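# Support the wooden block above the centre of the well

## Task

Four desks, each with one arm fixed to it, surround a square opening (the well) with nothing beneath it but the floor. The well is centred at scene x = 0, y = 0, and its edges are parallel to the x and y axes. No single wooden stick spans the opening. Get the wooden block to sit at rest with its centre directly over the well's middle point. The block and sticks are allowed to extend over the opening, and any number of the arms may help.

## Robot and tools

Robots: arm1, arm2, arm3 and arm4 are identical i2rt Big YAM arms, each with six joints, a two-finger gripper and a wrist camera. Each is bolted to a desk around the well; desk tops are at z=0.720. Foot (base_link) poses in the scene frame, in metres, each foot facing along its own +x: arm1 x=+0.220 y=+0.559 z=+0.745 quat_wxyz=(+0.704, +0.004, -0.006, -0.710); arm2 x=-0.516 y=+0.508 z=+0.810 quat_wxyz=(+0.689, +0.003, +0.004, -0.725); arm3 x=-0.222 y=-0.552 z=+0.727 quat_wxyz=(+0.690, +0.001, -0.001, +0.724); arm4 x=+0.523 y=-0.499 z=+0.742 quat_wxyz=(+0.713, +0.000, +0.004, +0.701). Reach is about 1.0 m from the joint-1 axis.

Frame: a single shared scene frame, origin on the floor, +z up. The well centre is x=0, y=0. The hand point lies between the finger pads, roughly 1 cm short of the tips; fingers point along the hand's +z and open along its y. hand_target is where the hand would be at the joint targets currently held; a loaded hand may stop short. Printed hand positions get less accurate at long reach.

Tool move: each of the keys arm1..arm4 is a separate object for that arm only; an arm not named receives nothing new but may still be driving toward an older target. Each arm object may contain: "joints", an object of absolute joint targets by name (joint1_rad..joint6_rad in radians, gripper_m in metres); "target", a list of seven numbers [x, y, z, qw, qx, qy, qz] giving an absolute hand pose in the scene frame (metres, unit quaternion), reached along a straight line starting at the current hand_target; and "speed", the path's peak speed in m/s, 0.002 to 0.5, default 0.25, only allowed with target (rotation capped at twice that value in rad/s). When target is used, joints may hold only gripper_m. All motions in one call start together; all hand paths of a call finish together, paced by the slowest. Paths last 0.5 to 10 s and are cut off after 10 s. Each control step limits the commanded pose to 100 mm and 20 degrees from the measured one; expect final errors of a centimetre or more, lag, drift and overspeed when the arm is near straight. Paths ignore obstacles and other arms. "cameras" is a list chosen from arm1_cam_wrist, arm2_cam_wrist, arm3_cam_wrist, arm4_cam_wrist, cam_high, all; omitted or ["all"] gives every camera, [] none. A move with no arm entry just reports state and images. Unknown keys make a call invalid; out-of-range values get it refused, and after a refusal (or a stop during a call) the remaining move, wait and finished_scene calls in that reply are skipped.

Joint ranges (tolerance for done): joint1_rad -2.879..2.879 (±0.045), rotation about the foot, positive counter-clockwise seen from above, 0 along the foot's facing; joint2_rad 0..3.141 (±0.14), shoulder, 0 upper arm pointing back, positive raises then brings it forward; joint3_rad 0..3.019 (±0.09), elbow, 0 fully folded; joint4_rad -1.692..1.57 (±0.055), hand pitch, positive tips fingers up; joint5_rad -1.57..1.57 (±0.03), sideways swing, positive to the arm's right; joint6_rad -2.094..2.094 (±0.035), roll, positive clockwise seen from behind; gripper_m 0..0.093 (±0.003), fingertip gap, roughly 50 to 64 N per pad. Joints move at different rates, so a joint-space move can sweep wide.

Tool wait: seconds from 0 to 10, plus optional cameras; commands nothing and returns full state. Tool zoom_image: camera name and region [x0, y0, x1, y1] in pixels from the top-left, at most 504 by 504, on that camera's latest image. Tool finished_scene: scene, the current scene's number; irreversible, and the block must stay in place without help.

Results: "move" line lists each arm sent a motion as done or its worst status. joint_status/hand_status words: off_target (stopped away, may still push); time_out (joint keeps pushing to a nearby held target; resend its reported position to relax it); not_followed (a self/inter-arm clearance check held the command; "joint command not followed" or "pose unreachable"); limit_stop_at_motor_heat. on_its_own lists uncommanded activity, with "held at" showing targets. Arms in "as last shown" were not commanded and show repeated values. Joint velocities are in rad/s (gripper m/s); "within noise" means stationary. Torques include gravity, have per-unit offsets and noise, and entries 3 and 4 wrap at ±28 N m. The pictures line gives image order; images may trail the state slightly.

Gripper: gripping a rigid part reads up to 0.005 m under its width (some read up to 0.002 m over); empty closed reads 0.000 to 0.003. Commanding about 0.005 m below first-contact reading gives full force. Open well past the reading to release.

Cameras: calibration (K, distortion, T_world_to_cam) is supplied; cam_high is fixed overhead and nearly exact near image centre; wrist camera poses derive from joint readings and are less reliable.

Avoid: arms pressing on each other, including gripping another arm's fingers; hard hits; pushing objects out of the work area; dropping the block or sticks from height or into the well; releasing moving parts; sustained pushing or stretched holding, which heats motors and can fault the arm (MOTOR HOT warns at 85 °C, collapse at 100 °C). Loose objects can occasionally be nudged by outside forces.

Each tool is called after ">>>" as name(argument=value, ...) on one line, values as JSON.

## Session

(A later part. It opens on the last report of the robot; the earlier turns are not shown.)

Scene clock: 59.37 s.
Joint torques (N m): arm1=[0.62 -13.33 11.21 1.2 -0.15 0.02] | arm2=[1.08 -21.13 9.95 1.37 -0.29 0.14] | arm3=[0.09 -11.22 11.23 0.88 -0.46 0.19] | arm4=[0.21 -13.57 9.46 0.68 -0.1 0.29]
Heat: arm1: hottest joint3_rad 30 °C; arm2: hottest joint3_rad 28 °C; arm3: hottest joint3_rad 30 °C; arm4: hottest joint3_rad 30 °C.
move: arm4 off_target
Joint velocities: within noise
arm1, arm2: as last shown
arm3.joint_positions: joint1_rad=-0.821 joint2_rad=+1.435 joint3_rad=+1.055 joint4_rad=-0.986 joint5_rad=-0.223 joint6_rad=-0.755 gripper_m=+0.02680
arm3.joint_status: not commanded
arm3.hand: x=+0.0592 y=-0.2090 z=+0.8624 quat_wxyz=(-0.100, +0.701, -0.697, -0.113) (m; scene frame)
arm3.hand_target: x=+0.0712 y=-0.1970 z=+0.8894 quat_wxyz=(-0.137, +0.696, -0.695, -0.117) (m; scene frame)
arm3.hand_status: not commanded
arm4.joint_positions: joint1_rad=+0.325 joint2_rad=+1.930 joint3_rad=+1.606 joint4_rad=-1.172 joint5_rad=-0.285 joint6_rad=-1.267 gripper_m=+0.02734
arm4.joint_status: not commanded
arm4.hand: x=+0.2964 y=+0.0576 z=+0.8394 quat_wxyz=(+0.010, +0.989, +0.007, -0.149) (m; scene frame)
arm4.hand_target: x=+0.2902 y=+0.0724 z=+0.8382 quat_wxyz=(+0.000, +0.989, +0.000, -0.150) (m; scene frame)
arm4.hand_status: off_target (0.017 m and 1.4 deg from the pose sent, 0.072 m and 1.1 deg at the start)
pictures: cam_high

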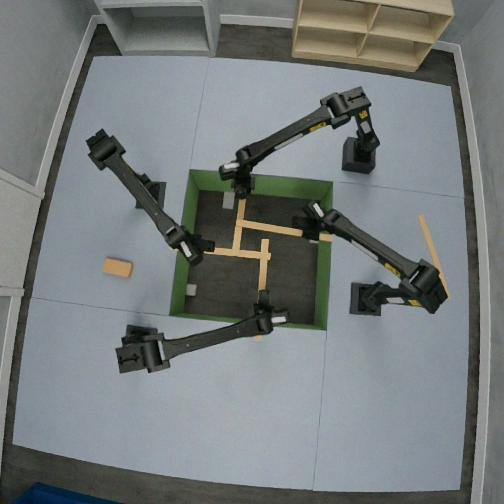

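>>> move(arm4={"target":[0.37,0.085,0.85,0,0.98877,0,-0.14944],"speed":0.12}, cameras=[])

>>> move(arm1={"target":[-0.092,0.172,0.885,0.14,0.6905,0.6905,-0.1644],"speed":0.08}, arm2={"target":[-0.184,-0.087,0.866,0.1987,0,0.980,0],"speed":0.08}, arm3={"target":[0.092,-0.174,0.885,-0.165,0.690,-0.690,-0.1405],"speed":0.08}, arm4={"target":[0.37,0.092,0.86,0,0.980,0,-0.1987],"speed":0.08}, cameras=["cam_high"])

>>> zoom_image(camera="cam_high", region=[205, 195, 305, 295])

Scene clock: 61.90 s.
Joint torques (N m): arm1=[0.62 -13.33 11.22 1.2 -0.15 0.02] | arm2=[0.44 -21.42 9.89 1.26 -0.28 0.18] | arm3=[0.15 -11.22 11.23 0.85 -0.46 0.19] | arm4=[0.5 -15.15 9.37 -0.31 -0.4 -0.14]
Heat: arm1: hottest joint3_rad 30 °C; arm2: hottest joint3_rad 29 °C; arm3: hottest joint3_rad 30 °C; arm4: hottest joint3_rad 30 °C.
move: arm4 off_target
Joint velocities: within noise
arm1, arm2, arm3: as last shown
arm4.joint_positions: joint1_rad=+0.190 joint2_rad=+1.930 joint3_rad=+1.606 joint4_rad=-1.209 joint5_rad=-0.289 joint6_rad=-1.368 gripper_m=+0.02734
arm4.joint_status: not commanded
arm4.hand: x=+0.3738 y=+0.0741 z=+0.8386 quat_wxyz=(+0.011, +0.989, -0.012, -0.148) (m; scene frame)
arm4.hand_target: x=+0.3700 y=+0.0846 z=+0.8502 quat_wxyz=(+0.000, +0.989, +0.000, -0.150) (m; scene frame)
arm4.hand_status: off_target (0.016 m and 1.9 deg from the pose sent, 0.079 m and 1.4 deg at the start)
pictures: none
No camera images: "cameras" was empty.

Scene clock: 63.20 s.
Joint torques (N m): arm1=[-0.79 -13.16 11.51 1.44 -0.31 -0.03] | arm2=[-0.67 -21.36 13.67 0.4 -0.57 0.15] | arm3=[-0.44 -9.35 12.85 1.07 -0.46 0.19] | arm4=[-0.38 -14.8 9.54 -0.2 -0.58 -0.12]
Heat: arm1: hottest joint3_rad 30 °C; arm2: hottest joint3_rad 29 °C; arm3: hottest joint3_rad 30 °C; arm4: hottest joint3_rad 30 °C.
move: arm1 off_target; arm2 off_target; arm3 off_target; arm4 off_target
Joint velocities: within noise
arm1.joint_positions: joint1_rad=-0.746 joint2_rad=+1.485 joint3_rad=+1.040 joint4_rad=-0.850 joint5_rad=-0.255 joint6_rad=-0.727 gripper_m=+0.02674
arm1.joint_status: not commanded
arm1.hand: x=-0.0707 y=+0.1888 z=+0.8575 quat_wxyz=(-0.138, -0.693, -0.696, +0.127) (m; scene frame)
arm1.hand_target: x=-0.0907 y=+0.1735 z=+0.8856 quat_wxyz=(-0.140, -0.690, -0.691, +0.164) (m; scene frame)
arm1.hand_status: off_target (0.039 m and 4.4 deg from the pose sent, 0.074 m and 10.5 deg at the start)
arm2.joint_positions: joint1_rad=+0.475 joint2_rad=+2.071 joint3_rad=+1.730 joint4_rad=-1.043 joint5_rad=-0.357 joint6_rad=-1.128 gripper_m=+0.02827
arm2.joint_status: not commanded
arm2.hand: x=-0.1858 y=-0.0749 z=+0.8737 quat_wxyz=(-0.198, +0.007, -0.980, +0.004) (m; scene frame)
arm2.hand_target: x=-0.1843 y=-0.0864 z=+0.8659 quat_wxyz=(-0.199, +0.000, -0.980, +0.001) (m; scene frame)
arm2.hand_status: off_target (0.014 m and 0.9 deg from the pose sent, 0.029 m and 5.4 deg at the start)
arm3.joint_positions: joint1_rad=-0.828 joint2_rad=+1.453 joint3_rad=+1.059 joint4_rad=-0.908 joint5_rad=-0.273 joint6_rad=-0.755 gripper_m=+0.02680
arm3.joint_status: not commanded
arm3.hand: x=+0.0696 y=-0.1913 z=+0.8630 quat_wxyz=(-0.132, +0.698, -0.690, -0.138) (m; scene frame)
arm3.hand_target: x=+0.0908 y=-0.1756 z=+0.8856 quat_wxyz=(-0.165, +0.690, -0.690, -0.140) (m; scene frame)
arm3.hand_status: off_target (0.036 m and 3.9 deg from the pose sent, 0.053 m and 8.2 deg at the start)
arm4.joint_positions: joint1_rad=+0.168 joint2_rad=+1.930 joint3_rad=+1.626 joint4_rad=-1.217 joint5_rad=-0.387 joint6_rad=-1.396 gripper_m=+0.02734
arm4.joint_status: not commanded
arm4.hand: x=+0.3697 y=+0.0799 z=+0.8515 quat_wxyz=(+0.010, +0.980, -0.007, -0.196) (m; scene frame)
arm4.hand_target: x=+0.3702 y=+0.0915 z=+0.8600 quat_wxyz=(+0.000, +0.980, +0.000, -0.199) (m; scene frame)
arm4.hand_status: off_target (0.015 m and 1.4 deg from the pose sent, 0.028 m and 6.3 deg at the start)
pictures: cam_high

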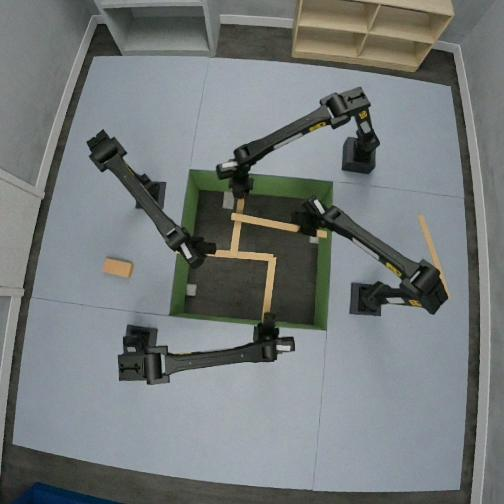

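Scaled by 5.040 from the camera's 504x504 image, which has a finer 720x720 frame.

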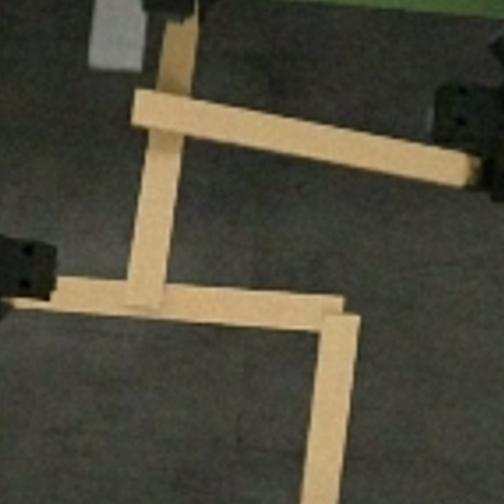

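>>> move(arm4={"target":[0.415,0.092,0.86,0,0.980,0,-0.1987],"speed":0.12}, cameras=[])

>>> move(arm4={"target":[0.40,0.092,0.818,0,0.980,0,-0.1987],"speed":0.08}, arm1={"target":[-0.099,0.170,0.858,0.14,0.6905,0.6905,-0.1644],"speed":0.08}, arm2={"target":[-0.184,-0.092,0.838,0.1987,0,0.980,0],"speed":0.08}, cameras=[])

>>> move(arm4={"target":[0.30,0.092,0.818,0,0.980,0,-0.1987],"speed":0.08}, cameras=["cam_high"])

>>> zoom_image(camera="cam_high", region=[205, 195, 305, 295])

Scene clock: 65.60 s.
Joint torques (N m): arm1=[-0.73 -13.16 11.51 1.51 -0.31 -0.04] | arm2=[-0.79 -21.66 13.65 0.29 -0.53 0.16] | arm3=[-0.38 -9.29 12.51 1.01 -0.37 0.19] | arm4=[0.32 -15.09 8.75 -0.28 -0.64 -0.06]
Heat: arm1: hottest joint3_rad 30 °C; arm2: hottest joint3_rad 29 °C; arm3: hottest joint3_rad 30 °C; arm4: hottest joint3_rad 30 °C.
move: arm4 off_target
Joint velocities: within noise
arm1.joint_positions: joint1_rad=-0.746 joint2_rad=+1.485 joint3_rad=+1.040 joint4_rad=-0.849 joint5_rad=-0.255 joint6_rad=-0.727 gripper_m=+0.02674
arm1.joint_status: not commanded
arm1.hand: x=-0.0708 y=+0.1887 z=+0.8575 quat_wxyz=(-0.138, -0.693, -0.696, +0.127) (m; scene frame)
arm1.hand_target: x=-0.0907 y=+0.1735 z=+0.8857 quat_wxyz=(-0.140, -0.690, -0.691, +0.164) (m; scene frame)
arm1.hand_status: not commanded
arm2, arm3: as last shown
arm2.joint_positions: joint1_rad=+0.475 joint2_rad=+2.071 joint3_rad=+1.730 joint4_rad=-1.044 joint5_rad=-0.357 joint6_rad=-1.128 gripper_m=+0.02827
arm2.hand: x=-0.1858 y=-0.0748 z=+0.8737 quat_wxyz=(-0.198, +0.007, -0.980, +0.004) (m; scene frame)
arm3.joint_positions: joint1_rad=-0.830 joint2_rad=+1.453 joint3_rad=+1.064 joint4_rad=-0.904 joint5_rad=-0.276 joint6_rad=-0.755 gripper_m=+0.02680
arm3.hand: x=+0.0716 y=-0.1897 z=+0.8652 quat_wxyz=(-0.136, +0.698, -0.689, -0.139) (m; scene frame)
arm4.joint_positions: joint1_rad=+0.085 joint2_rad=+1.930 joint3_rad=+1.626 joint4_rad=-1.246 joint5_rad=-0.389 joint6_rad=-1.479 gripper_m=+0.02734
arm4.joint_status: not commanded
arm4.hand: x=+0.4188 y=+0.0839 z=+0.8512 quat_wxyz=(+0.008, +0.980, -0.010, -0.196) (m; scene frame)
arm4.hand_target: x=+0.4150 y=+0.0917 z=+0.8600 quat_wxyz=(+0.000, +0.980, +0.000, -0.199) (m; scene frame)
arm4.hand_status: off_target (0.013 m and 1.5 deg from the pose sent, 0.048 m and 1.4 deg at the start)
pictures: none
No camera images: "cameras" was empty.

Scene clock: 66.83 s.
Joint torques (N m): arm1=[-0.79 -11.99 9.92 1.57 -0.31 -0.13] | arm2=[-0.97 -21.3 12.83 1.31 -0.58 0.15] | arm3=[-0.38 -9.35 12.55 1.01 -0.38 0.19] | arm4=[0.44 -14.68 6.65 0.62 -0.59 0.19]
Heat: arm1: hottest joint3_rad 30 °C; arm2: hottest joint3_rad 29 °C; arm3: hottest joint3_rad 30 °C; arm4: hottest joint3_rad 30 °C.
move: arm1 off_target; arm2 off_target; arm4 done
Joint velocities: within noise
arm1.joint_positions: joint1_rad=-0.754 joint2_rad=+1.515 joint3_rad=+1.040 joint4_rad=-0.780 joint5_rad=-0.258 joint6_rad=-0.727 gripper_m=+0.02674
arm1.joint_status: not commanded
arm1.hand: x=-0.0841 y=+0.1796 z=+0.8485 quat_wxyz=(-0.139, -0.692, -0.693, +0.146) (m; scene frame)
arm1.hand_target: x=-0.0986 y=+0.1705 z=+0.8582 quat_wxyz=(-0.140, -0.690, -0.691, +0.164) (m; scene frame)
arm1.hand_status: off_target (0.020 m and 2.1 deg from the pose sent, 0.034 m and 4.4 deg at the start)
arm2.joint_positions: joint1_rad=+0.475 joint2_rad=+2.114 joint3_rad=+1.730 joint4_rad=-1.021 joint5_rad=-0.358 joint6_rad=-1.128 gripper_m=+0.02827
arm2.joint_status: not commanded
arm2.hand: x=-0.1850 y=-0.0763 z=+0.8466 quat_wxyz=(-0.194, +0.005, -0.981, -0.006) (m; scene frame)
arm2.hand_target: x=-0.1844 y=-0.0912 z=+0.8382 quat_wxyz=(-0.199, +0.000, -0.980, +0.000) (m; scene frame)
arm2.hand_status: off_target (0.018 m and 1.0 deg from the pose sent, 0.040 m and 0.9 deg at the start)
arm3: as last shown
arm4.joint_positions: joint1_rad=+0.109 joint2_rad=+1.959 joint3_rad=+1.599 joint4_rad=-1.166 joint5_rad=-0.389 joint6_rad=-1.477 gripper_m=+0.02734
arm4.joint_status: not commanded
arm4.hand: x=+0.4037 y=+0.0891 z=+0.8253 quat_wxyz=(-0.001, +0.980, +0.003, -0.197) (m; scene frame)
arm4.hand_target: x=+0.4001 y=+0.0918 z=+0.8180 quat_wxyz=(+0.000, +0.980, +0.000, -0.199) (m; scene frame)
arm4.hand_status: done (0.009 m and 0.4 deg from the pose sent, 0.039 m and 1.5 deg at the start)
pictures: none
No camera images: "cameras" was empty.

Scene clock: 68.83 s.
Joint torques (N m): arm1=[-0.73 -11.99 9.92 1.59 -0.31 -0.13] | arm2=[-0.62 -21.95 12.85 1.31 -0.56 0.09] | arm3=[-0.44 -9.35 12.53 1.01 -0.37 0.19] | arm4=[0.03 -14.39 9.46 0.72 -0.42 0.14]
Heat: arm1: hottest joint3_rad 30 °C; arm2: hottest joint3_rad 29 °C; arm3: hottest joint3_rad 30 °C; arm4: hottest joint3_rad 30 °C.
move: arm4 off_target
Joint velocities: within noise
arm1, arm2, arm3: as last shown
arm1.hand_target: x=-0.0985 y=+0.1706 z=+0.8582 quat_wxyz=(-0.140, -0.690, -0.691, +0.164) (m; scene frame)
arm2.hand: x=-0.1849 y=-0.0762 z=+0.8466 quat_wxyz=(-0.194, +0.005, -0.981, -0.006) (m; scene frame)
arm4.joint_positions: joint1_rad=+0.277 joint2_rad=+1.984 joint3_rad=+1.608 joint4_rad=-1.116 joint5_rad=-0.381 joint6_rad=-1.302 gripper_m=+0.02734
arm4.joint_status: not commanded
arm4.hand: x=+0.3048 y=+0.0743 z=+0.8149 quat_wxyz=(+0.015, +0.981, +0.003, -0.195) (m; scene frame)
arm4.hand_target: x=+0.3003 y=+0.0912 z=+0.8183 quat_wxyz=(+0.000, +0.980, +0.000, -0.199) (m; scene frame)
arm4.hand_status: off_target (0.019 m and 1.8 deg from the pose sent, 0.104 m and 0.4 deg at the start)
pictures: cam_high

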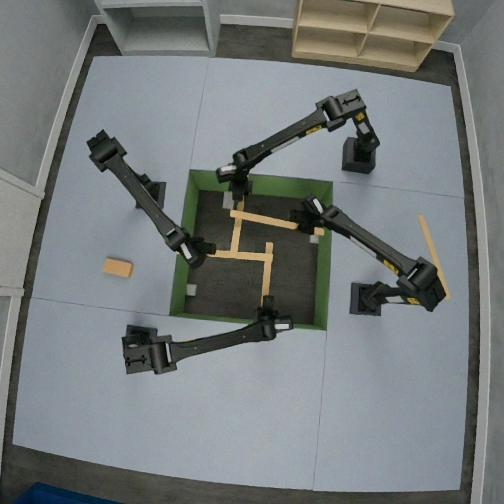

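Scaled by 5.040 from the camera's 504x504 image, which has a finer 720x720 frame.

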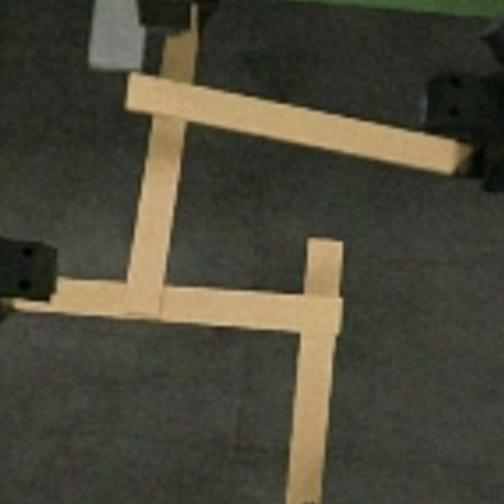

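>>> move(arm1={"target":[-0.095,0.175,0.836,0.14,0.6905,0.6905,-0.1644],"speed":0.08}, arm4={"target":[0.29,0.1,0.829,0,0.980,0,-0.1987],"speed":0.08}, cameras=[])

>>> move(arm4={"target":[0.178,0.1,0.829,0,0.980,0,-0.1987],"speed":0.08}, cameras=["cam_high"])

>>> zoom_image(camera="cam_high", region=[205, 195, 305, 295])

Scene clock: 70.33 s.
Joint torques (N m): arm1=[-0.85 -11.93 7.24 1.69 -0.31 -0.14] | arm2=[-1.14 -22.36 12.82 1.32 -0.54 0.08] | arm3=[-0.44 -9.35 12.52 1.01 -0.38 0.19] | arm4=[0.38 -14.74 9.63 -0.05 -0.41 0.2]
Heat: arm1: hottest joint3_rad 30 °C; arm2: hottest joint3_rad 29 °C; arm3: hottest joint3_rad 30 °C; arm4: hottest joint3_rad 30 °C.
move: arm1 done; arm4 off_target
Joint velocities: within noise
arm1.joint_positions: joint1_rad=-0.756 joint2_rad=+1.528 joint3_rad=+1.030 joint4_rad=-0.718 joint5_rad=-0.259 joint6_rad=-0.727 gripper_m=+0.02674
arm1.joint_status: not commanded
arm1.hand: x=-0.0913 y=+0.1729 z=+0.8435 quat_wxyz=(-0.140, -0.688, -0.692, +0.166) (m; scene frame)
arm1.hand_target: x=-0.0949 y=+0.1751 z=+0.8361 quat_wxyz=(-0.140, -0.690, -0.690, +0.164) (m; scene frame)
arm1.hand_status: done (0.009 m and 0.4 deg from the pose sent, 0.017 m and 2.1 deg at the start)
arm2, arm3: as last shown
arm4.joint_positions: joint1_rad=+0.283 joint2_rad=+2.000 joint3_rad=+1.663 joint4_rad=-1.126 joint5_rad=-0.379 joint6_rad=-1.288 gripper_m=+0.02734
arm4.joint_status: not commanded
arm4.hand: x=+0.2973 y=+0.0898 z=+0.8258 quat_wxyz=(+0.003, +0.980, +0.001, -0.198) (m; scene frame)
arm4.hand_target: x=+0.2902 y=+0.0996 z=+0.8291 quat_wxyz=(-0.001, +0.980, +0.000, -0.199) (m; scene frame)
arm4.hand_status: off_target (0.013 m and 0.4 deg from the pose sent, 0.033 m and 1.8 deg at the start)
pictures: none
No camera images: "cameras" was empty.

Scene clock: 72.43 s.
Joint torques (N m): arm1=[-0.79 -11.93 7.24 1.68 -0.31 -0.14] | arm2=[-1.32 -22.36 12.79 1.28 -0.55 0.06] | arm3=[-0.38 -9.41 12.55 1.02 -0.38 0.2] | arm4=[-0.32 -16.03 10.02 0.14 -0.38 0.19]
Heat: arm1: hottest joint3_rad 30 °C; arm2: hottest joint3_rad 30 °C; arm3: hottest joint3_rad 30 °C; arm4: hottest joint3_rad 30 °C.
move: arm4 off_target
Joint velocities: within noise
arm1, arm2, arm3: as last shown
arm1.hand: x=-0.0914 y=+0.1728 z=+0.8436 quat_wxyz=(-0.140, -0.688, -0.692, +0.166) (m; scene frame)
arm3.hand_target: x=+0.0908 y=-0.1756 z=+0.8856 quat_wxyz=(-0.165, +0.690, -0.690, -0.141) (m; scene frame)
arm4.joint_positions: joint1_rad=+0.454 joint2_rad=+2.092 joint3_rad=+1.813 joint4_rad=-1.126 joint5_rad=-0.355 joint6_rad=-1.114 gripper_m=+0.02734
arm4.joint_status: not commanded
arm4.hand: x=+0.1833 y=+0.0883 z=+0.8264 quat_wxyz=(+0.005, +0.980, +0.005, -0.197) (m; scene frame)
arm4.hand_target: x=+0.1782 y=+0.0995 z=+0.8291 quat_wxyz=(+0.000, +0.980, +0.000, -0.199) (m; scene frame)
arm4.hand_status: off_target (0.013 m and 0.8 deg from the pose sent, 0.120 m and 0.4 deg at the start)
pictures: cam_high

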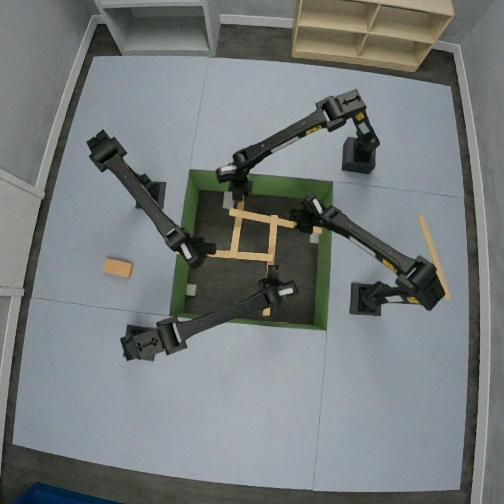

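Scaled by 5.040 from the camera's 504x504 image, which has a finer 720x720 frame.

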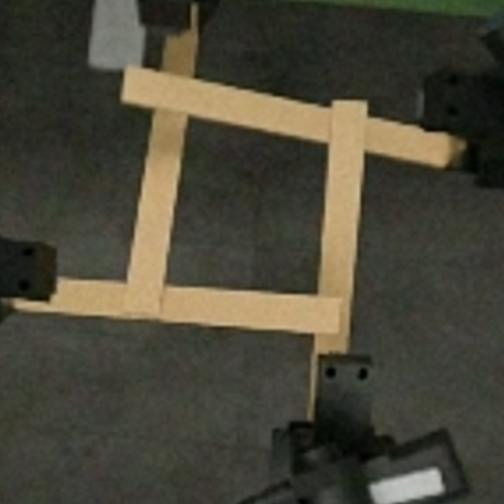

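>>> move(arm1={"target":[-0.056,0.212,0.848,0.14,0.6905,0.6905,-0.1544],"speed":0.05}, arm2={"target":[-0.212,-0.060,0.847,0.1987,0,0.980,0],"speed":0.05}, arm3={"target":[0.052,-0.205,0.878,-0.15,0.690,-0.690,-0.1405],"speed":0.05}, arm4={"target":[0.212,0.064,0.834,0,0.980,0,-0.1987],"speed":0.05}, cameras=["cam_high"])

>>> zoom_image(camera="cam_high", region=[205, 195, 305, 295])

Scene clock: 74.67 s.
Joint torques (N m): arm1=[-0.5 -12.51 7.16 0.91 -0.28 -0.12] | arm2=[-0.79 -26.11 8.91 1.14 -0.55 -0.08] | arm3=[0.85 -10.58 8.42 0.65 -0.25 0.19] | arm4=[-0.38 -17.67 6.54 0.83 -0.54 -0.1]
Heat: arm1: hottest joint3_rad 30 °C; arm2: hottest joint3_rad 30 °C; arm3: hottest joint3_rad 30 °C; arm4: hottest joint3_rad 30 °C.
move: arm1 done; arm2 off_target; arm3 off_target; arm4 done
Joint velocities: within noise
arm1.joint_positions: joint1_rad=-0.756 joint2_rad=+1.417 joint3_rad=+0.916 joint4_rad=-0.743 joint5_rad=-0.259 joint6_rad=-0.727 gripper_m=+0.02674
arm1.joint_status: not commanded
arm1.hand: x=-0.0570 y=+0.2086 z=+0.8440 quat_wxyz=(-0.140, -0.691, -0.693, +0.152) (m; scene frame)
arm1.hand_target: x=-0.0560 y=+0.2119 z=+0.8480 quat_wxyz=(-0.140, -0.691, -0.692, +0.155) (m; scene frame)
arm1.hand_status: done (0.005 m and 0.3 deg from the pose sent, 0.053 m and 1.4 deg at the start)
arm2.joint_positions: joint1_rad=+0.456 joint2_rad=+2.059 joint3_rad=+1.612 joint4_rad=-0.978 joint5_rad=-0.361 joint6_rad=-1.133 gripper_m=+0.02827
arm2.joint_status: not commanded
arm2.hand: x=-0.2077 y=-0.0541 z=+0.8379 quat_wxyz=(-0.192, -0.003, -0.981, -0.013) (m; scene frame)
arm2.hand_target: x=-0.2120 y=-0.0600 z=+0.8471 quat_wxyz=(-0.198, +0.000, -0.980, +0.000) (m; scene frame)
arm2.hand_status: off_target (0.012 m and 1.7 deg from the pose sent, 0.032 m and 1.0 deg at the start)
arm3.joint_positions: joint1_rad=-0.830 joint2_rad=+1.381 joint3_rad=+0.996 joint4_rad=-0.904 joint5_rad=-0.276 joint6_rad=-0.744 gripper_m=+0.02680
arm3.joint_status: not commanded
arm3.hand: x=+0.0532 y=-0.2082 z=+0.8674 quat_wxyz=(-0.137, +0.694, -0.693, -0.140) (m; scene frame)
arm3.hand_target: x=+0.0521 y=-0.2051 z=+0.8780 quat_wxyz=(-0.150, +0.692, -0.692, -0.141) (m; scene frame)
arm3.hand_status: off_target (0.011 m and 1.6 deg from the pose sent, 0.028 m and 1.8 deg at the start)
arm4.joint_positions: joint1_rad=+0.434 joint2_rad=+2.003 joint3_rad=+1.668 joint4_rad=-1.089 joint5_rad=-0.355 joint6_rad=-1.114 gripper_m=+0.02734
arm4.joint_status: not commanded
arm4.hand: x=+0.2107 y=+0.0602 z=+0.8267 quat_wxyz=(+0.012, +0.981, -0.007, -0.193) (m; scene frame)
arm4.hand_target: x=+0.2119 y=+0.0639 z=+0.8341 quat_wxyz=(+0.000, +0.980, +0.000, -0.199) (m; scene frame)
arm4.hand_status: done (0.008 m and 1.7 deg from the pose sent, 0.038 m and 0.8 deg at the start)
pictures: cam_high

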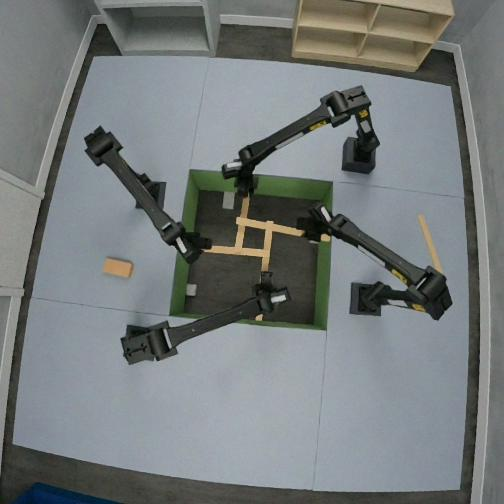

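Scaled by 5.040 from the camera's 504x504 image, which has a finer 720x720 frame.

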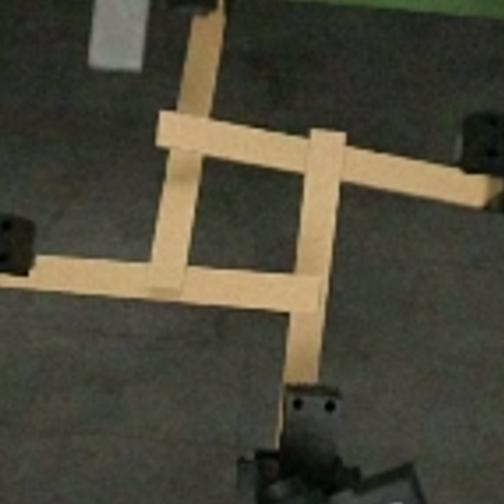

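>>> move(arm1={"target":[-0.042,0.231,0.842,0.14,0.6905,0.6905,-0.1544],"speed":0.05}, arm2={"target":[-0.232,-0.048,0.842,0.1987,0,0.980,0.01],"speed":0.05}, arm3={"target":[0.029,-0.227,0.868,-0.15,0.690,-0.690,-0.1405],"speed":0.05}, arm4={"target":[0.231,0.046,0.833,0,0.980,0,-0.1987],"speed":0.05}, cameras=["cam_high"])

>>> zoom_image(camera="cam_high", region=[205, 195, 305, 295])

Scene clock: 76.40 s.
Joint torques (N m): arm1=[-0.85 -11.63 7.09 1.42 -0.36 -0.22] | arm2=[-1.2 -25.17 8.5 1.2 -0.51 0.02] | arm3=[0.91 -9.52 8.39 1.02 -0.26 0.18] | arm4=[-0.56 -16.56 6.41 0.79 -0.55 -0.16]
Heat: arm1: hottest joint3_rad 30 °C; arm2: hottest joint3_rad 30 °C; arm3: hottest joint3_rad 30 °C; arm4: hottest joint3_rad 30 °C.
move: arm1 done; arm2 off_target; arm3 off_target; arm4 done
Joint velocities: within noise
arm1.joint_positions: joint1_rad=-0.759 joint2_rad=+1.365 joint3_rad=+0.847 joint4_rad=-0.743 joint5_rad=-0.259 joint6_rad=-0.727 gripper_m=+0.02674
arm1.joint_status: not commanded
arm1.hand: x=-0.0392 y=+0.2293 z=+0.8368 quat_wxyz=(-0.139, -0.694, -0.691, +0.144) (m; scene frame)
arm1.hand_target: x=-0.0420 y=+0.2310 z=+0.8420 quat_wxyz=(-0.140, -0.692, -0.692, +0.155) (m; scene frame)
arm1.hand_status: done (0.006 m and 1.3 deg from the pose sent, 0.027 m and 0.3 deg at the start)
arm2.joint_positions: joint1_rad=+0.429 joint2_rad=+2.036 joint3_rad=+1.556 joint4_rad=-0.975 joint5_rad=-0.374 joint6_rad=-1.161 gripper_m=+0.02827
arm2.joint_status: not commanded
arm2.hand: x=-0.2285 y=-0.0429 z=+0.8322 quat_wxyz=(-0.192, -0.005, -0.981, -0.024) (m; scene frame)
arm2.hand_target: x=-0.2319 y=-0.0479 z=+0.8421 quat_wxyz=(-0.199, +0.000, -0.980, -0.010) (m; scene frame)
arm2.hand_status: off_target (0.012 m and 1.8 deg from the pose sent, 0.025 m and 0.9 deg at the start)
arm3.joint_positions: joint1_rad=-0.827 joint2_rad=+1.306 joint3_rad=+0.898 joint4_rad=-0.892 joint5_rad=-0.275 joint6_rad=-0.740 gripper_m=+0.02680
arm3.joint_status: not commanded
arm3.hand: x=+0.0280 y=-0.2323 z=+0.8571 quat_wxyz=(-0.131, +0.694, -0.695, -0.140) (m; scene frame)
arm3.hand_target: x=+0.0289 y=-0.2272 z=+0.8681 quat_wxyz=(-0.150, +0.692, -0.692, -0.141) (m; scene frame)
arm3.hand_status: off_target (0.012 m and 2.2 deg from the pose sent, 0.031 m and 1.6 deg at the start)
arm4.joint_positions: joint1_rad=+0.417 joint2_rad=+1.943 joint3_rad=+1.574 joint4_rad=-1.060 joint5_rad=-0.358 joint6_rad=-1.128 gripper_m=+0.02734
arm4.joint_status: not commanded
arm4.hand: x=+0.2296 y=+0.0423 z=+0.8266 quat_wxyz=(+0.012, +0.981, -0.009, -0.193) (m; scene frame)
arm4.hand_target: x=+0.2310 y=+0.0460 z=+0.8331 quat_wxyz=(+0.000, +0.980, +0.000, -0.198) (m; scene frame)
arm4.hand_status: done (0.008 m and 1.8 deg from the pose sent, 0.026 m and 1.7 deg at the start)
pictures: cam_high

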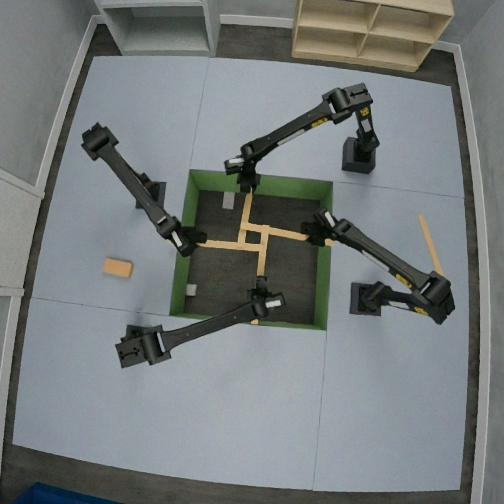

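Scaled by 5.040 from the camera's 504x504 image, which has a finer 720x720 frame.

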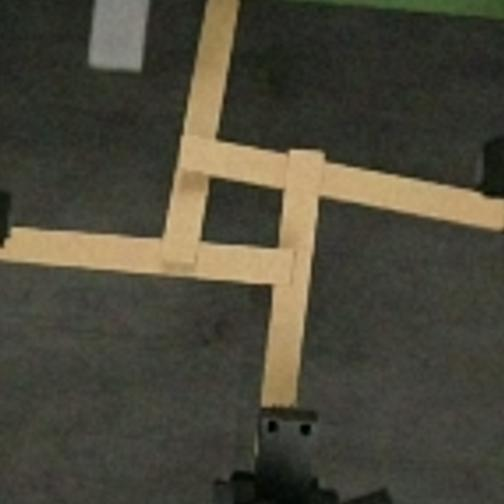

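>>> move(cameras=["arm1_cam_wrist","arm2_cam_wrist","arm3_cam_wrist","arm4_cam_wrist"])

Scene clock: 76.83 s.
Joint torques (N m): arm1=[-0.85 -11.63 7.09 1.4 -0.36 -0.22] | arm2=[-0.73 -25.64 8.59 1.18 -0.51 -0.09] | arm3=[0.91 -9.58 8.39 1.03 -0.27 0.18] | arm4=[-0.5 -16.56 6.37 0.84 -0.54 -0.15]
Heat: arm1: hottest joint3_rad 30 °C; arm2: hottest joint3_rad 30 °C; arm3: hottest joint3_rad 30 °C; arm4: hottest joint3_rad 30 °C.
Joint velocities: within noise
arm1.joint_positions: joint1_rad=-0.759 joint2_rad=+1.365 joint3_rad=+0.847 joint4_rad=-0.743 joint5_rad=-0.259 joint6_rad=-0.727 gripper_m=+0.02674
arm1.joint_status: not commanded
arm1.hand: x=-0.0392 y=+0.2293 z=+0.8368 quat_wxyz=(-0.139, -0.694, -0.691, +0.144) (m; scene frame)
arm1.hand_target: x=-0.0420 y=+0.2310 z=+0.8420 quat_wxyz=(-0.140, -0.692, -0.692, +0.155) (m; scene frame)
arm1.hand_status: done (0.006 m and 1.3 deg from the pose sent, 0.027 m and 0.3 deg at the start)
arm2.joint_positions: joint1_rad=+0.429 joint2_rad=+2.036 joint3_rad=+1.556 joint4_rad=-0.975 joint5_rad=-0.374 joint6_rad=-1.161 gripper_m=+0.02827
arm2.joint_status: not commanded
arm2.hand: x=-0.2285 y=-0.0430 z=+0.8322 quat_wxyz=(-0.193, -0.005, -0.981, -0.024) (m; scene frame)
arm2.hand_target: x=-0.2319 y=-0.0480 z=+0.8421 quat_wxyz=(-0.199, +0.000, -0.980, -0.010) (m; scene frame)
arm2.hand_status: off_target (0.012 m and 1.8 deg from the pose sent, 0.025 m and 0.9 deg at the start)
arm3.joint_positions: joint1_rad=-0.827 joint2_rad=+1.306 joint3_rad=+0.898 joint4_rad=-0.892 joint5_rad=-0.274 joint6_rad=-0.740 gripper_m=+0.02680
arm3.joint_status: not commanded
arm3.hand: x=+0.0281 y=-0.2323 z=+0.8571 quat_wxyz=(-0.131, +0.694, -0.695, -0.139) (m; scene frame)
arm3.hand_target: x=+0.0290 y=-0.2272 z=+0.8681 quat_wxyz=(-0.150, +0.692, -0.692, -0.141) (m; scene frame)
arm3.hand_status: off_target (0.012 m and 2.2 deg from the pose sent, 0.031 m and 1.6 deg at the start)
arm4.joint_positions: joint1_rad=+0.417 joint2_rad=+1.943 joint3_rad=+1.574 joint4_rad=-1.060 joint5_rad=-0.358 joint6_rad=-1.129 gripper_m=+0.02734
arm4.joint_status: not commanded
arm4.hand: x=+0.2295 y=+0.0424 z=+0.8266 quat_wxyz=(+0.012, +0.981, -0.009, -0.193) (m; scene frame)
arm4.hand_target: x=+0.2309 y=+0.0460 z=+0.8331 quat_wxyz=(+0.000, +0.980, +0.000, -0.199) (m; scene frame)
arm4.hand_status: done (0.007 m and 1.8 deg from the pose sent, 0.026 m and 1.7 deg at the start)
pictures: arm1_cam_wrist, arm2_cam_wrist, arm3_cam_wrist, arm4_cam_wrist
camera_calibration:
arm1_cam_wrist: T_world_to_cam=[[-0.999991, -0.00405702, -0.00084199, -0.0369167], [-0.00414321, 0.976777, 0.21422, -0.400125], [-0.0000466603, 0.214222, -0.976785, 0.896347], [0, 0, 0, 1]] pos_world=[-0.0385324, 0.198666, 0.961222]
arm2_cam_wrist: T_world_to_cam=[[0.00125236, -0.998539, -0.0540151, 0.00354559], [-0.975672, -0.0130619, 0.218845, -0.400343], [-0.219231, 0.0524269, -0.974263, 0.883244], [0, 0, 0, 1]] pos_world=[-0.196973, -0.0479946, 0.948317]
arm3_cam_wrist: T_world_to_cam=[[0.999873, 0.0102725, -0.0121877, -0.0146106], [0.0128502, -0.971898, 0.235052, -0.423725], [-0.0094306, -0.235178, -0.971906, 0.900927], [0, 0, 0, 1]] pos_world=[0.02855, -0.199789, 0.975036]
arm4_cam_wrist: T_world_to_cam=[[0.00463289, 0.999353, -0.0356741, -0.012047], [0.976018, 0.00324543, 0.217668, -0.397912], [0.217643, -0.035827, -0.975371, 0.886991], [0, 0, 0, 1]] pos_world=[0.195378, 0.0451088, 0.951328]

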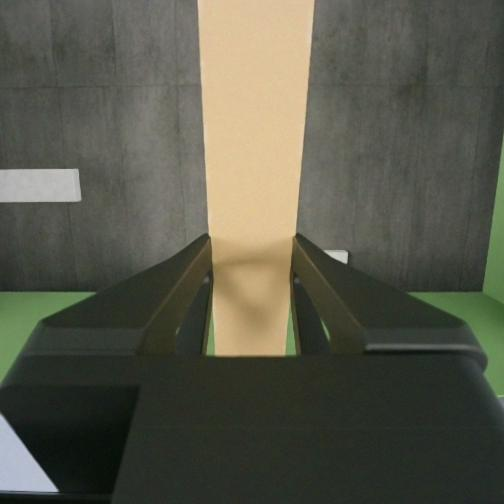

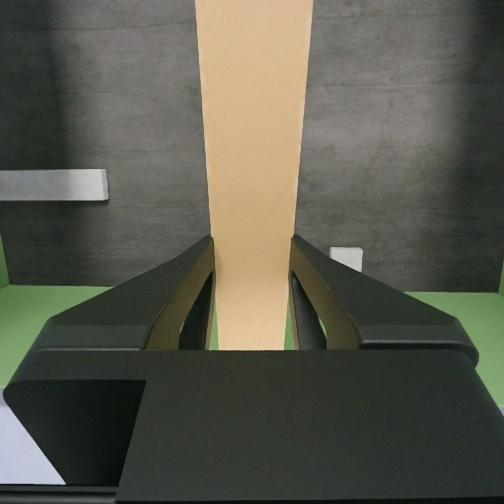

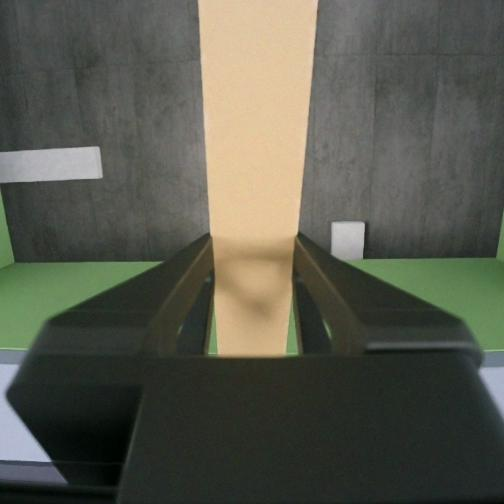

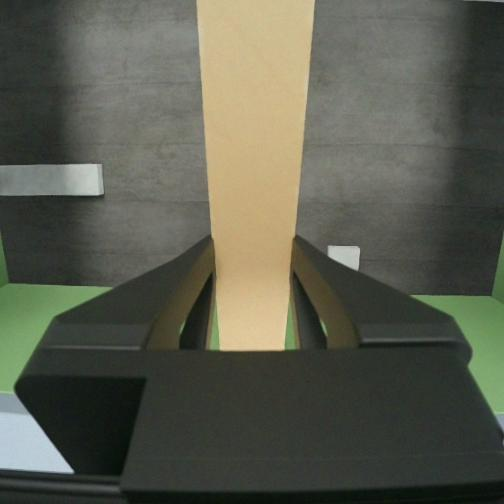

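>>> move(arm1={"target":[-0.043,0.242,0.806,0.14,0.6905,0.6905,-0.1544],"speed":0.04}, arm2={"target":[-0.243,-0.045,0.812,0.1987,0,0.980,0.015],"speed":0.04}, arm3={"target":[0.028,-0.238,0.825,-0.176,0.687,-0.687,-0.158],"speed":0.04}, arm4={"target":[0.242,0.043,0.807,0,0.980,0,-0.1987],"speed":0.04}, cameras=["cam_high","arm3_cam_wrist"])

>>> zoom_image(camera="cam_high", region=[205, 195, 305, 295])

Scene clock: 79.90 s.
Joint torques (N m): arm1=[-0.85 -9.23 6.8 1.62 -0.36 -0.25] | arm2=[-1.38 -23.12 8.55 1.06 -0.59 -0.01] | arm3=[-0.38 -8.18 7.91 1.16 -0.44 0.01] | arm4=[-0.38 -15.5 6.27 0.87 -0.56 -0.14]
Heat: arm1: hottest joint3_rad 30 °C; arm2: hottest joint3_rad 30 °C; arm3: hottest joint3_rad 30 °C; arm4: hottest joint3_rad 30 °C.
move: arm1 done; arm2 done; arm3 done; arm4 done
Joint velocities: within noise
arm1.joint_positions: joint1_rad=-0.784 joint2_rad=+1.381 joint3_rad=+0.777 joint4_rad=-0.644 joint5_rad=-0.267 joint6_rad=-0.748 gripper_m=+0.02674
arm1.joint_status: not commanded
arm1.hand: x=-0.0401 y=+0.2405 z=+0.8105 quat_wxyz=(-0.140, -0.693, -0.690, +0.153) (m; scene frame)
arm1.hand_target: x=-0.0429 y=+0.2421 z=+0.8060 quat_wxyz=(-0.140, -0.692, -0.692, +0.154) (m; scene frame)
arm1.hand_status: done (0.006 m and 0.3 deg from the pose sent, 0.034 m and 1.3 deg at the start)
arm2.joint_positions: joint1_rad=+0.414 joint2_rad=+2.036 joint3_rad=+1.515 joint4_rad=-0.923 joint5_rad=-0.379 joint6_rad=-1.183 gripper_m=+0.02827
arm2.joint_status: not commanded
arm2.hand: x=-0.2379 y=-0.0421 z=+0.8191 quat_wxyz=(-0.197, -0.001, -0.980, -0.016) (m; scene frame)
arm2.hand_target: x=-0.2430 y=-0.0450 z=+0.8122 quat_wxyz=(-0.199, +0.000, -0.980, -0.015) (m; scene frame)
arm2.hand_status: done (0.009 m and 0.2 deg from the pose sent, 0.025 m and 1.4 deg at the start)
arm3.joint_positions: joint1_rad=-0.848 joint2_rad=+1.304 joint3_rad=+0.766 joint4_rad=-0.703 joint5_rad=-0.315 joint6_rad=-0.740 gripper_m=+0.02680
arm3.joint_status: not commanded
arm3.hand: x=+0.0221 y=-0.2400 z=+0.8185 quat_wxyz=(-0.160, +0.687, -0.691, -0.158) (m; scene frame)
arm3.hand_target: x=+0.0280 y=-0.2381 z=+0.8251 quat_wxyz=(-0.176, +0.687, -0.687, -0.158) (m; scene frame)
arm3.hand_status: done (0.009 m and 1.9 deg from the pose sent, 0.033 m and 5.7 deg at the start)
arm4.joint_positions: joint1_rad=+0.402 joint2_rad=+1.943 joint3_rad=+1.517 joint4_rad=-0.999 joint5_rad=-0.360 joint6_rad=-1.146 gripper_m=+0.02734
arm4.joint_status: not commanded
arm4.hand: x=+0.2403 y=+0.0394 z=+0.8068 quat_wxyz=(+0.007, +0.981, -0.007, -0.195) (m; scene frame)
arm4.hand_target: x=+0.2421 y=+0.0430 z=+0.8070 quat_wxyz=(+0.000, +0.980, +0.000, -0.199) (m; scene frame)
arm4.hand_status: done (0.004 m and 1.2 deg from the pose sent, 0.023 m and 1.8 deg at the start)
pictures: arm3_cam_wrist, cam_high
camera_calibration:
arm3_cam_wrist: T_world_to_cam=[[0.999996, 0.00243455, 0.00164784, -0.0222004], [0.00212122, -0.985628, 0.168918, -0.370957], [0.0020354, -0.168914, -0.985629, 0.888437], [0, 0, 0, 1]] pos_world=[0.0211789, -0.215501, 0.938367]

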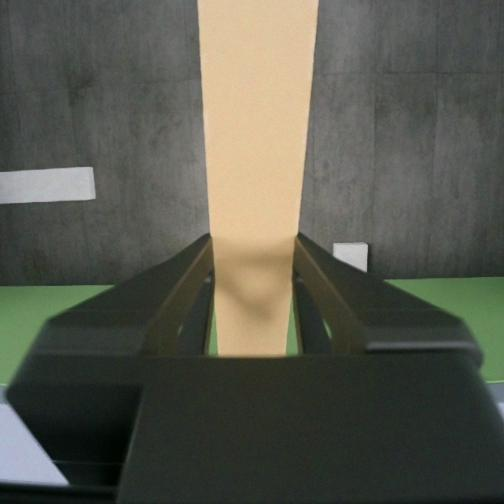

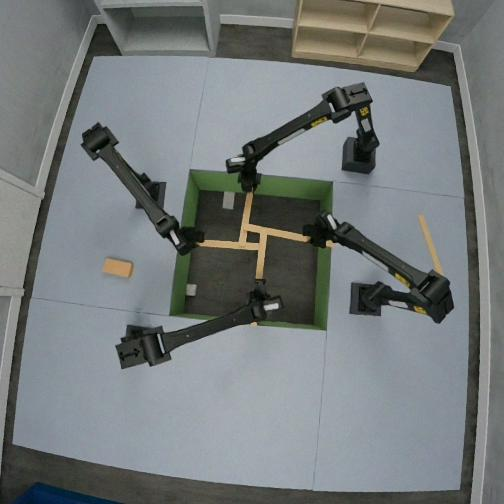

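Scaled by 5.040 from the camera's 504x504 image, which has a finer 720x720 frame.

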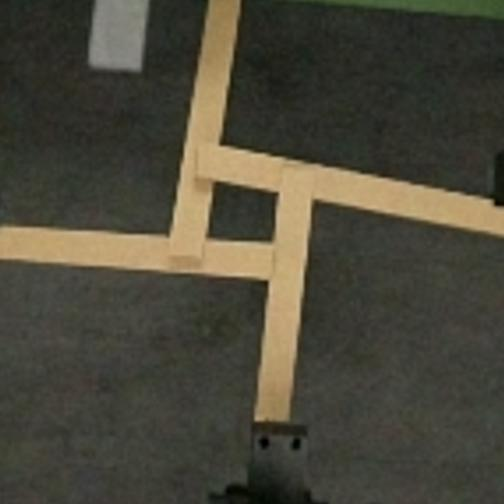

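>>> move(arm1={"target":[-0.055,0.224,0.808,0.1231,0.6963,0.6963,-0.135],"speed":0.04}, arm2={"target":[-0.226,-0.056,0.818,0.1741,0,0.9847,0.015],"speed":0.04}, arm3={"target":[0.038,-0.236,0.845,-0.175,0.689,-0.689,-0.155],"speed":0.04}, arm4={"target":[0.226,0.057,0.800,0,0.9847,0,-0.1741],"speed":0.04}, cameras=[])

>>> move(arm3={"target":[0.042,-0.200,0.848,-0.170,0.69,-0.69,-0.15],"speed":0.04}, cameras=["cam_high"])

>>> zoom_image(camera="cam_high", region=[205, 195, 305, 295])

Scene clock: 82.40 s.
Joint torques (N m): arm1=[0.62 -9.58 10.26 0.73 -0.2 -0.06] | arm2=[0.32 -20.72 12.89 0.09 -0.34 0.16] | arm3=[-0.38 -8.7 11.85 0.17 -0.33 -0.04] | arm4=[0.32 -14.33 9.26 0.02 -0.26 0.12]
Heat: arm1: hottest joint3_rad 30 °C; arm2: hottest joint3_rad 30 °C; arm3: hottest joint3_rad 31 °C; arm4: hottest joint3_rad 30 °C.
move: arm1 off_target; arm2 off_target; arm3 off_target; arm4 off_target
Joint velocities: within noise
arm1.joint_positions: joint1_rad=-0.777 joint2_rad=+1.440 joint3_rad=+0.810 joint4_rad=-0.681 joint5_rad=-0.230 joint6_rad=-0.748 gripper_m=+0.02674
arm1.joint_status: not commanded
arm1.hand: x=-0.0439 y=+0.2412 z=+0.7959 quat_wxyz=(-0.122, -0.700, -0.693, +0.122) (m; scene frame)
arm1.hand_target: x=-0.0544 y=+0.2245 z=+0.8085 quat_wxyz=(-0.123, -0.695, -0.695, +0.135) (m; scene frame)
arm1.hand_status: off_target (0.024 m and 1.6 deg from the pose sent, 0.022 m and 2.9 deg at the start)
arm2.joint_positions: joint1_rad=+0.426 joint2_rad=+2.042 joint3_rad=+1.552 joint4_rad=-0.956 joint5_rad=-0.333 joint6_rad=-1.174 gripper_m=+0.02827
arm2.joint_status: not commanded
arm2.hand: x=-0.2358 y=-0.0484 z=+0.8248 quat_wxyz=(-0.175, -0.001, -0.984, -0.011) (m; scene frame)
arm2.hand_target: x=-0.2263 y=-0.0555 z=+0.8181 quat_wxyz=(-0.174, +0.000, -0.985, -0.014) (m; scene frame)
arm2.hand_status: off_target (0.014 m and 0.5 deg from the pose sent, 0.018 m and 2.7 deg at the start)
arm3.joint_positions: joint1_rad=-0.860 joint2_rad=+1.304 joint3_rad=+0.771 joint4_rad=-0.748 joint5_rad=-0.315 joint6_rad=-0.749 gripper_m=+0.02680
arm3.joint_status: not commanded
arm3.hand: x=+0.0203 y=-0.2483 z=+0.8175 quat_wxyz=(-0.143, +0.685, -0.697, -0.156) (m; scene frame)
arm3.hand_target: x=+0.0371 y=-0.2368 z=+0.8452 quat_wxyz=(-0.175, +0.688, -0.688, -0.154) (m; scene frame)
arm3.hand_status: off_target (0.035 m and 3.8 deg from the pose sent, 0.031 m and 1.8 deg at the start)
arm4.joint_positions: joint1_rad=+0.418 joint2_rad=+1.977 joint3_rad=+1.556 joint4_rad=-1.008 joint5_rad=-0.317 joint6_rad=-1.147 gripper_m=+0.02734
arm4.joint_status: not commanded
arm4.hand: x=+0.2339 y=+0.0480 z=+0.7991 quat_wxyz=(+0.002, +0.985, -0.001, -0.175) (m; scene frame)
arm4.hand_target: x=+0.2261 y=+0.0565 z=+0.8000 quat_wxyz=(+0.000, +0.985, +0.000, -0.174) (m; scene frame)
arm4.hand_status: off_target (0.012 m and 0.2 deg from the pose sent, 0.024 m and 2.7 deg at the start)
pictures: none
No camera images: "cameras" was empty.

Scene clock: 83.90 s.
Joint torques (N m): arm1=[0.67 -9.58 10.29 0.72 -0.2 -0.06] | arm2=[0.44 -19.78 12.82 0.36 -0.33 0.14] | arm3=[0.97 -7.71 12.19 0.34 -0.26 0.2] | arm4=[0.5 -14.33 9.28 -0.08 -0.3 0.11]
Heat: arm1: hottest joint3_rad 30 °C; arm2: hottest joint3_rad 30 °C; arm3: hottest joint3_rad 31 °C; arm4: hottest joint3_rad 31 °C.
move: arm3 off_target
Joint velocities: within noise
arm1, arm2: as last shown
arm2.joint_positions: joint1_rad=+0.426 joint2_rad=+2.042 joint3_rad=+1.552 joint4_rad=-0.957 joint5_rad=-0.333 joint6_rad=-1.173 gripper_m=+0.02827
arm2.hand: x=-0.2359 y=-0.0483 z=+0.8248 quat_wxyz=(-0.175, -0.001, -0.984, -0.011) (m; scene frame)
arm3.joint_positions: joint1_rad=-0.810 joint2_rad=+1.350 joint3_rad=+0.849 joint4_rad=-0.748 joint5_rad=-0.284 joint6_rad=-0.715 gripper_m=+0.02680
arm3.joint_status: not commanded
arm3.hand: x=+0.0302 y=-0.2175 z=+0.8304 quat_wxyz=(-0.153, +0.691, -0.691, -0.148) (m; scene frame)
arm3.hand_target: x=+0.0413 y=-0.2009 z=+0.8482 quat_wxyz=(-0.170, +0.689, -0.689, -0.150) (m; scene frame)
arm3.hand_status: off_target (0.028 m and 2.0 deg from the pose sent, 0.061 m and 3.3 deg at the start)
arm4.joint_positions: joint1_rad=+0.418 joint2_rad=+1.977 joint3_rad=+1.556 joint4_rad=-1.008 joint5_rad=-0.316 joint6_rad=-1.147 gripper_m=+0.02734
arm4.joint_status: not commanded
arm4.hand: x=+0.2339 y=+0.0480 z=+0.7990 quat_wxyz=(+0.002, +0.985, -0.001, -0.175) (m; scene frame)
arm4.hand_target: x=+0.2261 y=+0.0566 z=+0.8001 quat_wxyz=(+0.000, +0.985, +0.000, -0.174) (m; scene frame)
arm4.hand_status: not commanded
pictures: cam_high

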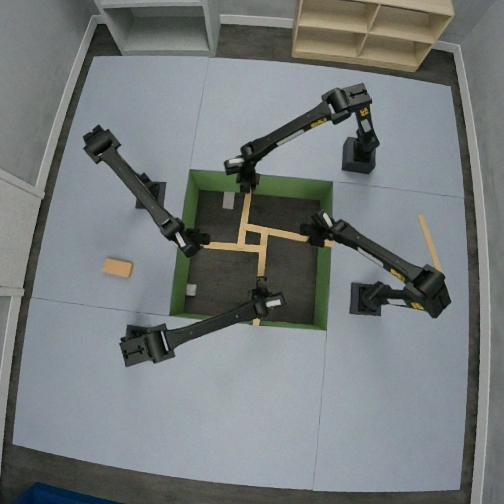

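Scaled by 5.040 from the camera's 504x504 image, which has a finer 720x720 frame.

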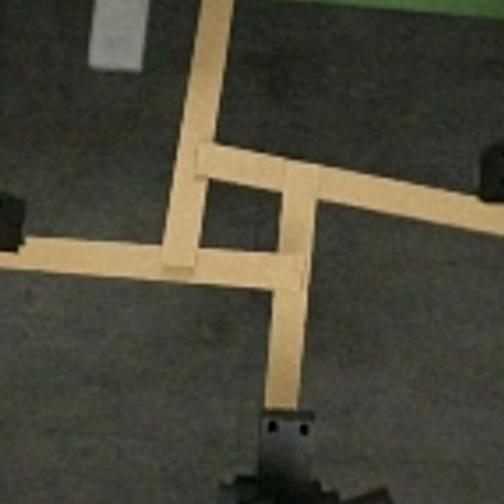

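>>> move(arm1={"target":[-0.056,0.206,0.808,0.1131,0.6973,0.6973,-0.125],"speed":0.04}, arm2={"target":[-0.218,-0.053,0.800,0.160,0,0.9871,0.015],"speed":0.04}, arm3={"target":[0.038,-0.198,0.832,-0.152,0.6945,-0.6945,-0.135],"speed":0.04}, arm4={"target":[0.215,0.050,0.788,0,0.9871,0,-0.160],"speed":0.04}, cameras=["cam_high"])

>>> zoom_image(camera="cam_high", region=[205, 195, 305, 295])

Scene clock: 85.50 s.
Joint torques (N m): arm1=[0.67 -10.29 10.5 0.73 -0.2 -0.02] | arm2=[0.38 -20.72 12.46 1.18 -0.27 0.14] | arm3=[0.97 -7.88 11.99 0.25 -0.26 0.18] | arm4=[0.44 -14.15 8.57 0.55 -0.21 0.2]
Heat: arm1: hottest joint3_rad 31 °C; arm2: hottest joint3_rad 30 °C; arm3: hottest joint3_rad 31 °C; arm4: hottest joint3_rad 31 °C.
move: arm1 off_target; arm2 off_target; arm3 off_target; arm4 off_target
Joint velocities: within noise
arm1.joint_positions: joint1_rad=-0.740 joint2_rad=+1.482 joint3_rad=+0.858 joint4_rad=-0.706 joint5_rad=-0.200 joint6_rad=-0.719 gripper_m=+0.02674
arm1.joint_status: not commanded
arm1.hand: x=-0.0447 y=+0.2252 z=+0.7949 quat_wxyz=(-0.111, -0.701, -0.696, +0.110) (m; scene frame)
arm1.hand_target: x=-0.0553 y=+0.2067 z=+0.8085 quat_wxyz=(-0.113, -0.697, -0.697, +0.125) (m; scene frame)
arm1.hand_status: off_target (0.026 m and 1.8 deg from the pose sent, 0.039 m and 1.2 deg at the start)
arm2.joint_positions: joint1_rad=+0.446 joint2_rad=+2.069 joint3_rad=+1.552 joint4_rad=-0.957 joint5_rad=-0.306 joint6_rad=-1.156 gripper_m=+0.02827
arm2.joint_status: not commanded
arm2.hand: x=-0.2302 y=-0.0414 z=+0.8074 quat_wxyz=(-0.158, -0.003, -0.987, -0.021) (m; scene frame)
arm2.hand_target: x=-0.2182 y=-0.0522 z=+0.8002 quat_wxyz=(-0.160, +0.000, -0.987, -0.015) (m; scene frame)
arm2.hand_status: off_target (0.018 m and 0.8 deg from the pose sent, 0.031 m and 1.8 deg at the start)
arm3.joint_positions: joint1_rad=-0.787 joint2_rad=+1.386 joint3_rad=+0.849 joint4_rad=-0.748 joint5_rad=-0.248 joint6_rad=-0.700 gripper_m=+0.02680
arm3.joint_status: not commanded
arm3.hand: x=+0.0264 y=-0.2165 z=+0.8145 quat_wxyz=(-0.134, +0.693, -0.695, -0.132) (m; scene frame)
arm3.hand_target: x=+0.0372 y=-0.1988 z=+0.8323 quat_wxyz=(-0.152, +0.692, -0.692, -0.135) (m; scene frame)
arm3.hand_status: off_target (0.028 m and 2.1 deg from the pose sent, 0.021 m and 1.5 deg at the start)
arm4.joint_positions: joint1_rad=+0.446 joint2_rad=+1.989 joint3_rad=+1.556 joint4_rad=-1.008 joint5_rad=-0.288 joint6_rad=-1.129 gripper_m=+0.02734
arm4.joint_status: not commanded
arm4.hand: x=+0.2232 y=+0.0409 z=+0.7907 quat_wxyz=(+0.005, +0.987, +0.002, -0.160) (m; scene frame)
arm4.hand_target: x=+0.2151 y=+0.0496 z=+0.7881 quat_wxyz=(+0.000, +0.987, +0.000, -0.160) (m; scene frame)
arm4.hand_status: off_target (0.013 m and 0.6 deg from the pose sent, 0.022 m and 1.7 deg at the start)
pictures: cam_high

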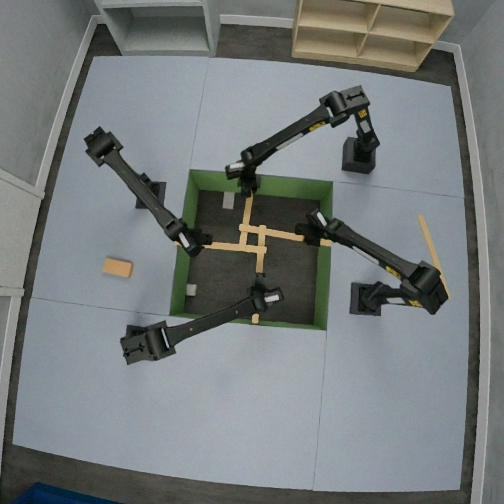

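Scaled by 5.040 from the camera's 504x504 image, which has a finer 720x720 frame.

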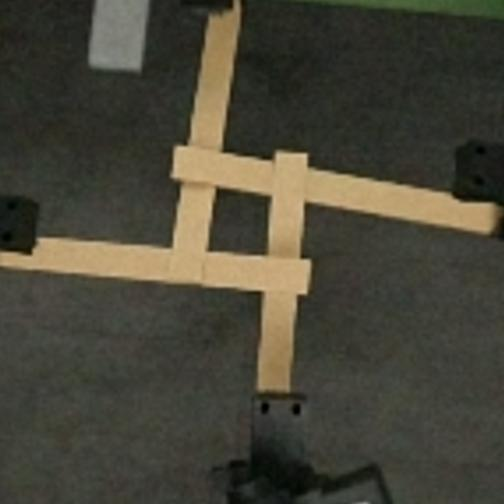

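>>> move(arm1={"target":[-0.045,0.242,0.802,0.0987,0.7002,0.7002,-0.0987],"speed":0.04}, arm2={"target":[-0.241,-0.046,0.797,0.1395,0,0.9902,0],"speed":0.04}, arm3={"target":[0.034,-0.232,0.825,-0.1179,0.6972,-0.6972,-0.1179],"speed":0.04}, arm4={"target":[0.241,0.046,0.790,0,0.9902,0,-0.1395],"speed":0.04}, cameras=["cam_high"])

>>> zoom_image(camera="cam_high", region=[205, 195, 305, 295])

Scene clock: 88.33 s.
Joint torques (N m): arm1=[-0.79 -12.45 6.69 0.7 -0.21 -0.25] | arm2=[-0.97 -23.71 8.53 1.14 -0.23 0.01] | arm3=[-0.38 -9.35 9.76 0.09 -0.25 -0.06] | arm4=[-0.5 -16.32 6.3 -0.12 -0.19 -0.08]
Heat: arm1: hottest joint3_rad 31 °C; arm2: hottest joint2_rad 29 °C; arm3: hottest joint3_rad 32 °C; arm4: hottest joint3_rad 31 °C.
move: arm1 done; arm2 done; arm3 off_target; arm4 done
Joint velocities: within noise
arm1.joint_positions: joint1_rad=-0.751 joint2_rad=+1.467 joint3_rad=+0.858 joint4_rad=-0.757 joint5_rad=-0.180 joint6_rad=-0.739 gripper_m=+0.02674
arm1.joint_status: not commanded
arm1.hand: x=-0.0433 y=+0.2384 z=+0.7972 quat_wxyz=(-0.099, -0.702, -0.699, +0.094) (m; scene frame)
arm1.hand_target: x=-0.0449 y=+0.2420 z=+0.8018 quat_wxyz=(-0.099, -0.700, -0.700, +0.099) (m; scene frame)
arm1.hand_status: done (0.006 m and 0.6 deg from the pose sent, 0.018 m and 2.0 deg at the start)
arm2.joint_positions: joint1_rad=+0.446 joint2_rad=+2.069 joint3_rad=+1.528 joint4_rad=-0.920 joint5_rad=-0.258 joint6_rad=-1.156 gripper_m=+0.02827
arm2.joint_status: not commanded
arm2.hand: x=-0.2379 y=-0.0433 z=+0.7978 quat_wxyz=(-0.139, -0.003, -0.990, -0.006) (m; scene frame)
arm2.hand_target: x=-0.2409 y=-0.0461 z=+0.7970 quat_wxyz=(-0.139, +0.000, -0.990, +0.000) (m; scene frame)
arm2.hand_status: done (0.004 m and 0.8 deg from the pose sent, 0.016 m and 3.2 deg at the start)
arm3.joint_positions: joint1_rad=-0.811 joint2_rad=+1.386 joint3_rad=+0.849 joint4_rad=-0.825 joint5_rad=-0.229 joint6_rad=-0.726 gripper_m=+0.02680
arm3.joint_status: not commanded
arm3.hand: x=+0.0241 y=-0.2376 z=+0.8091 quat_wxyz=(-0.100, +0.694, -0.703, -0.118) (m; scene frame)
arm3.hand_target: x=+0.0337 y=-0.2323 z=+0.8249 quat_wxyz=(-0.118, +0.697, -0.697, -0.118) (m; scene frame)
arm3.hand_status: off_target (0.020 m and 2.2 deg from the pose sent, 0.020 m and 2.5 deg at the start)
arm4.joint_positions: joint1_rad=+0.433 joint2_rad=+1.989 joint3_rad=+1.556 joint4_rad=-1.012 joint5_rad=-0.253 joint6_rad=-1.133 gripper_m=+0.02734
arm4.joint_status: not commanded
arm4.hand: x=+0.2358 y=+0.0464 z=+0.7888 quat_wxyz=(-0.002, +0.990, -0.003, -0.143) (m; scene frame)
arm4.hand_target: x=+0.2410 y=+0.0460 z=+0.7900 quat_wxyz=(+0.000, +0.990, +0.000, -0.140) (m; scene frame)
arm4.hand_status: done (0.005 m and 0.6 deg from the pose sent, 0.018 m and 2.4 deg at the start)
pictures: cam_high

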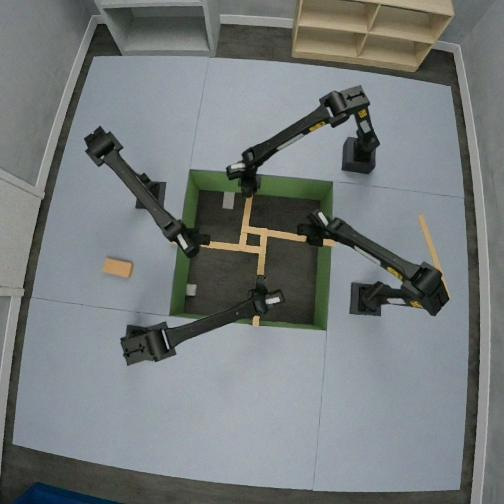

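Scaled by 5.040 from the camera's 504x504 image, which has a finer 720x720 frame.

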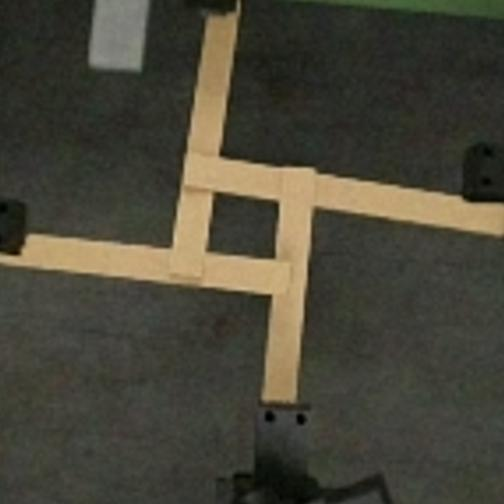

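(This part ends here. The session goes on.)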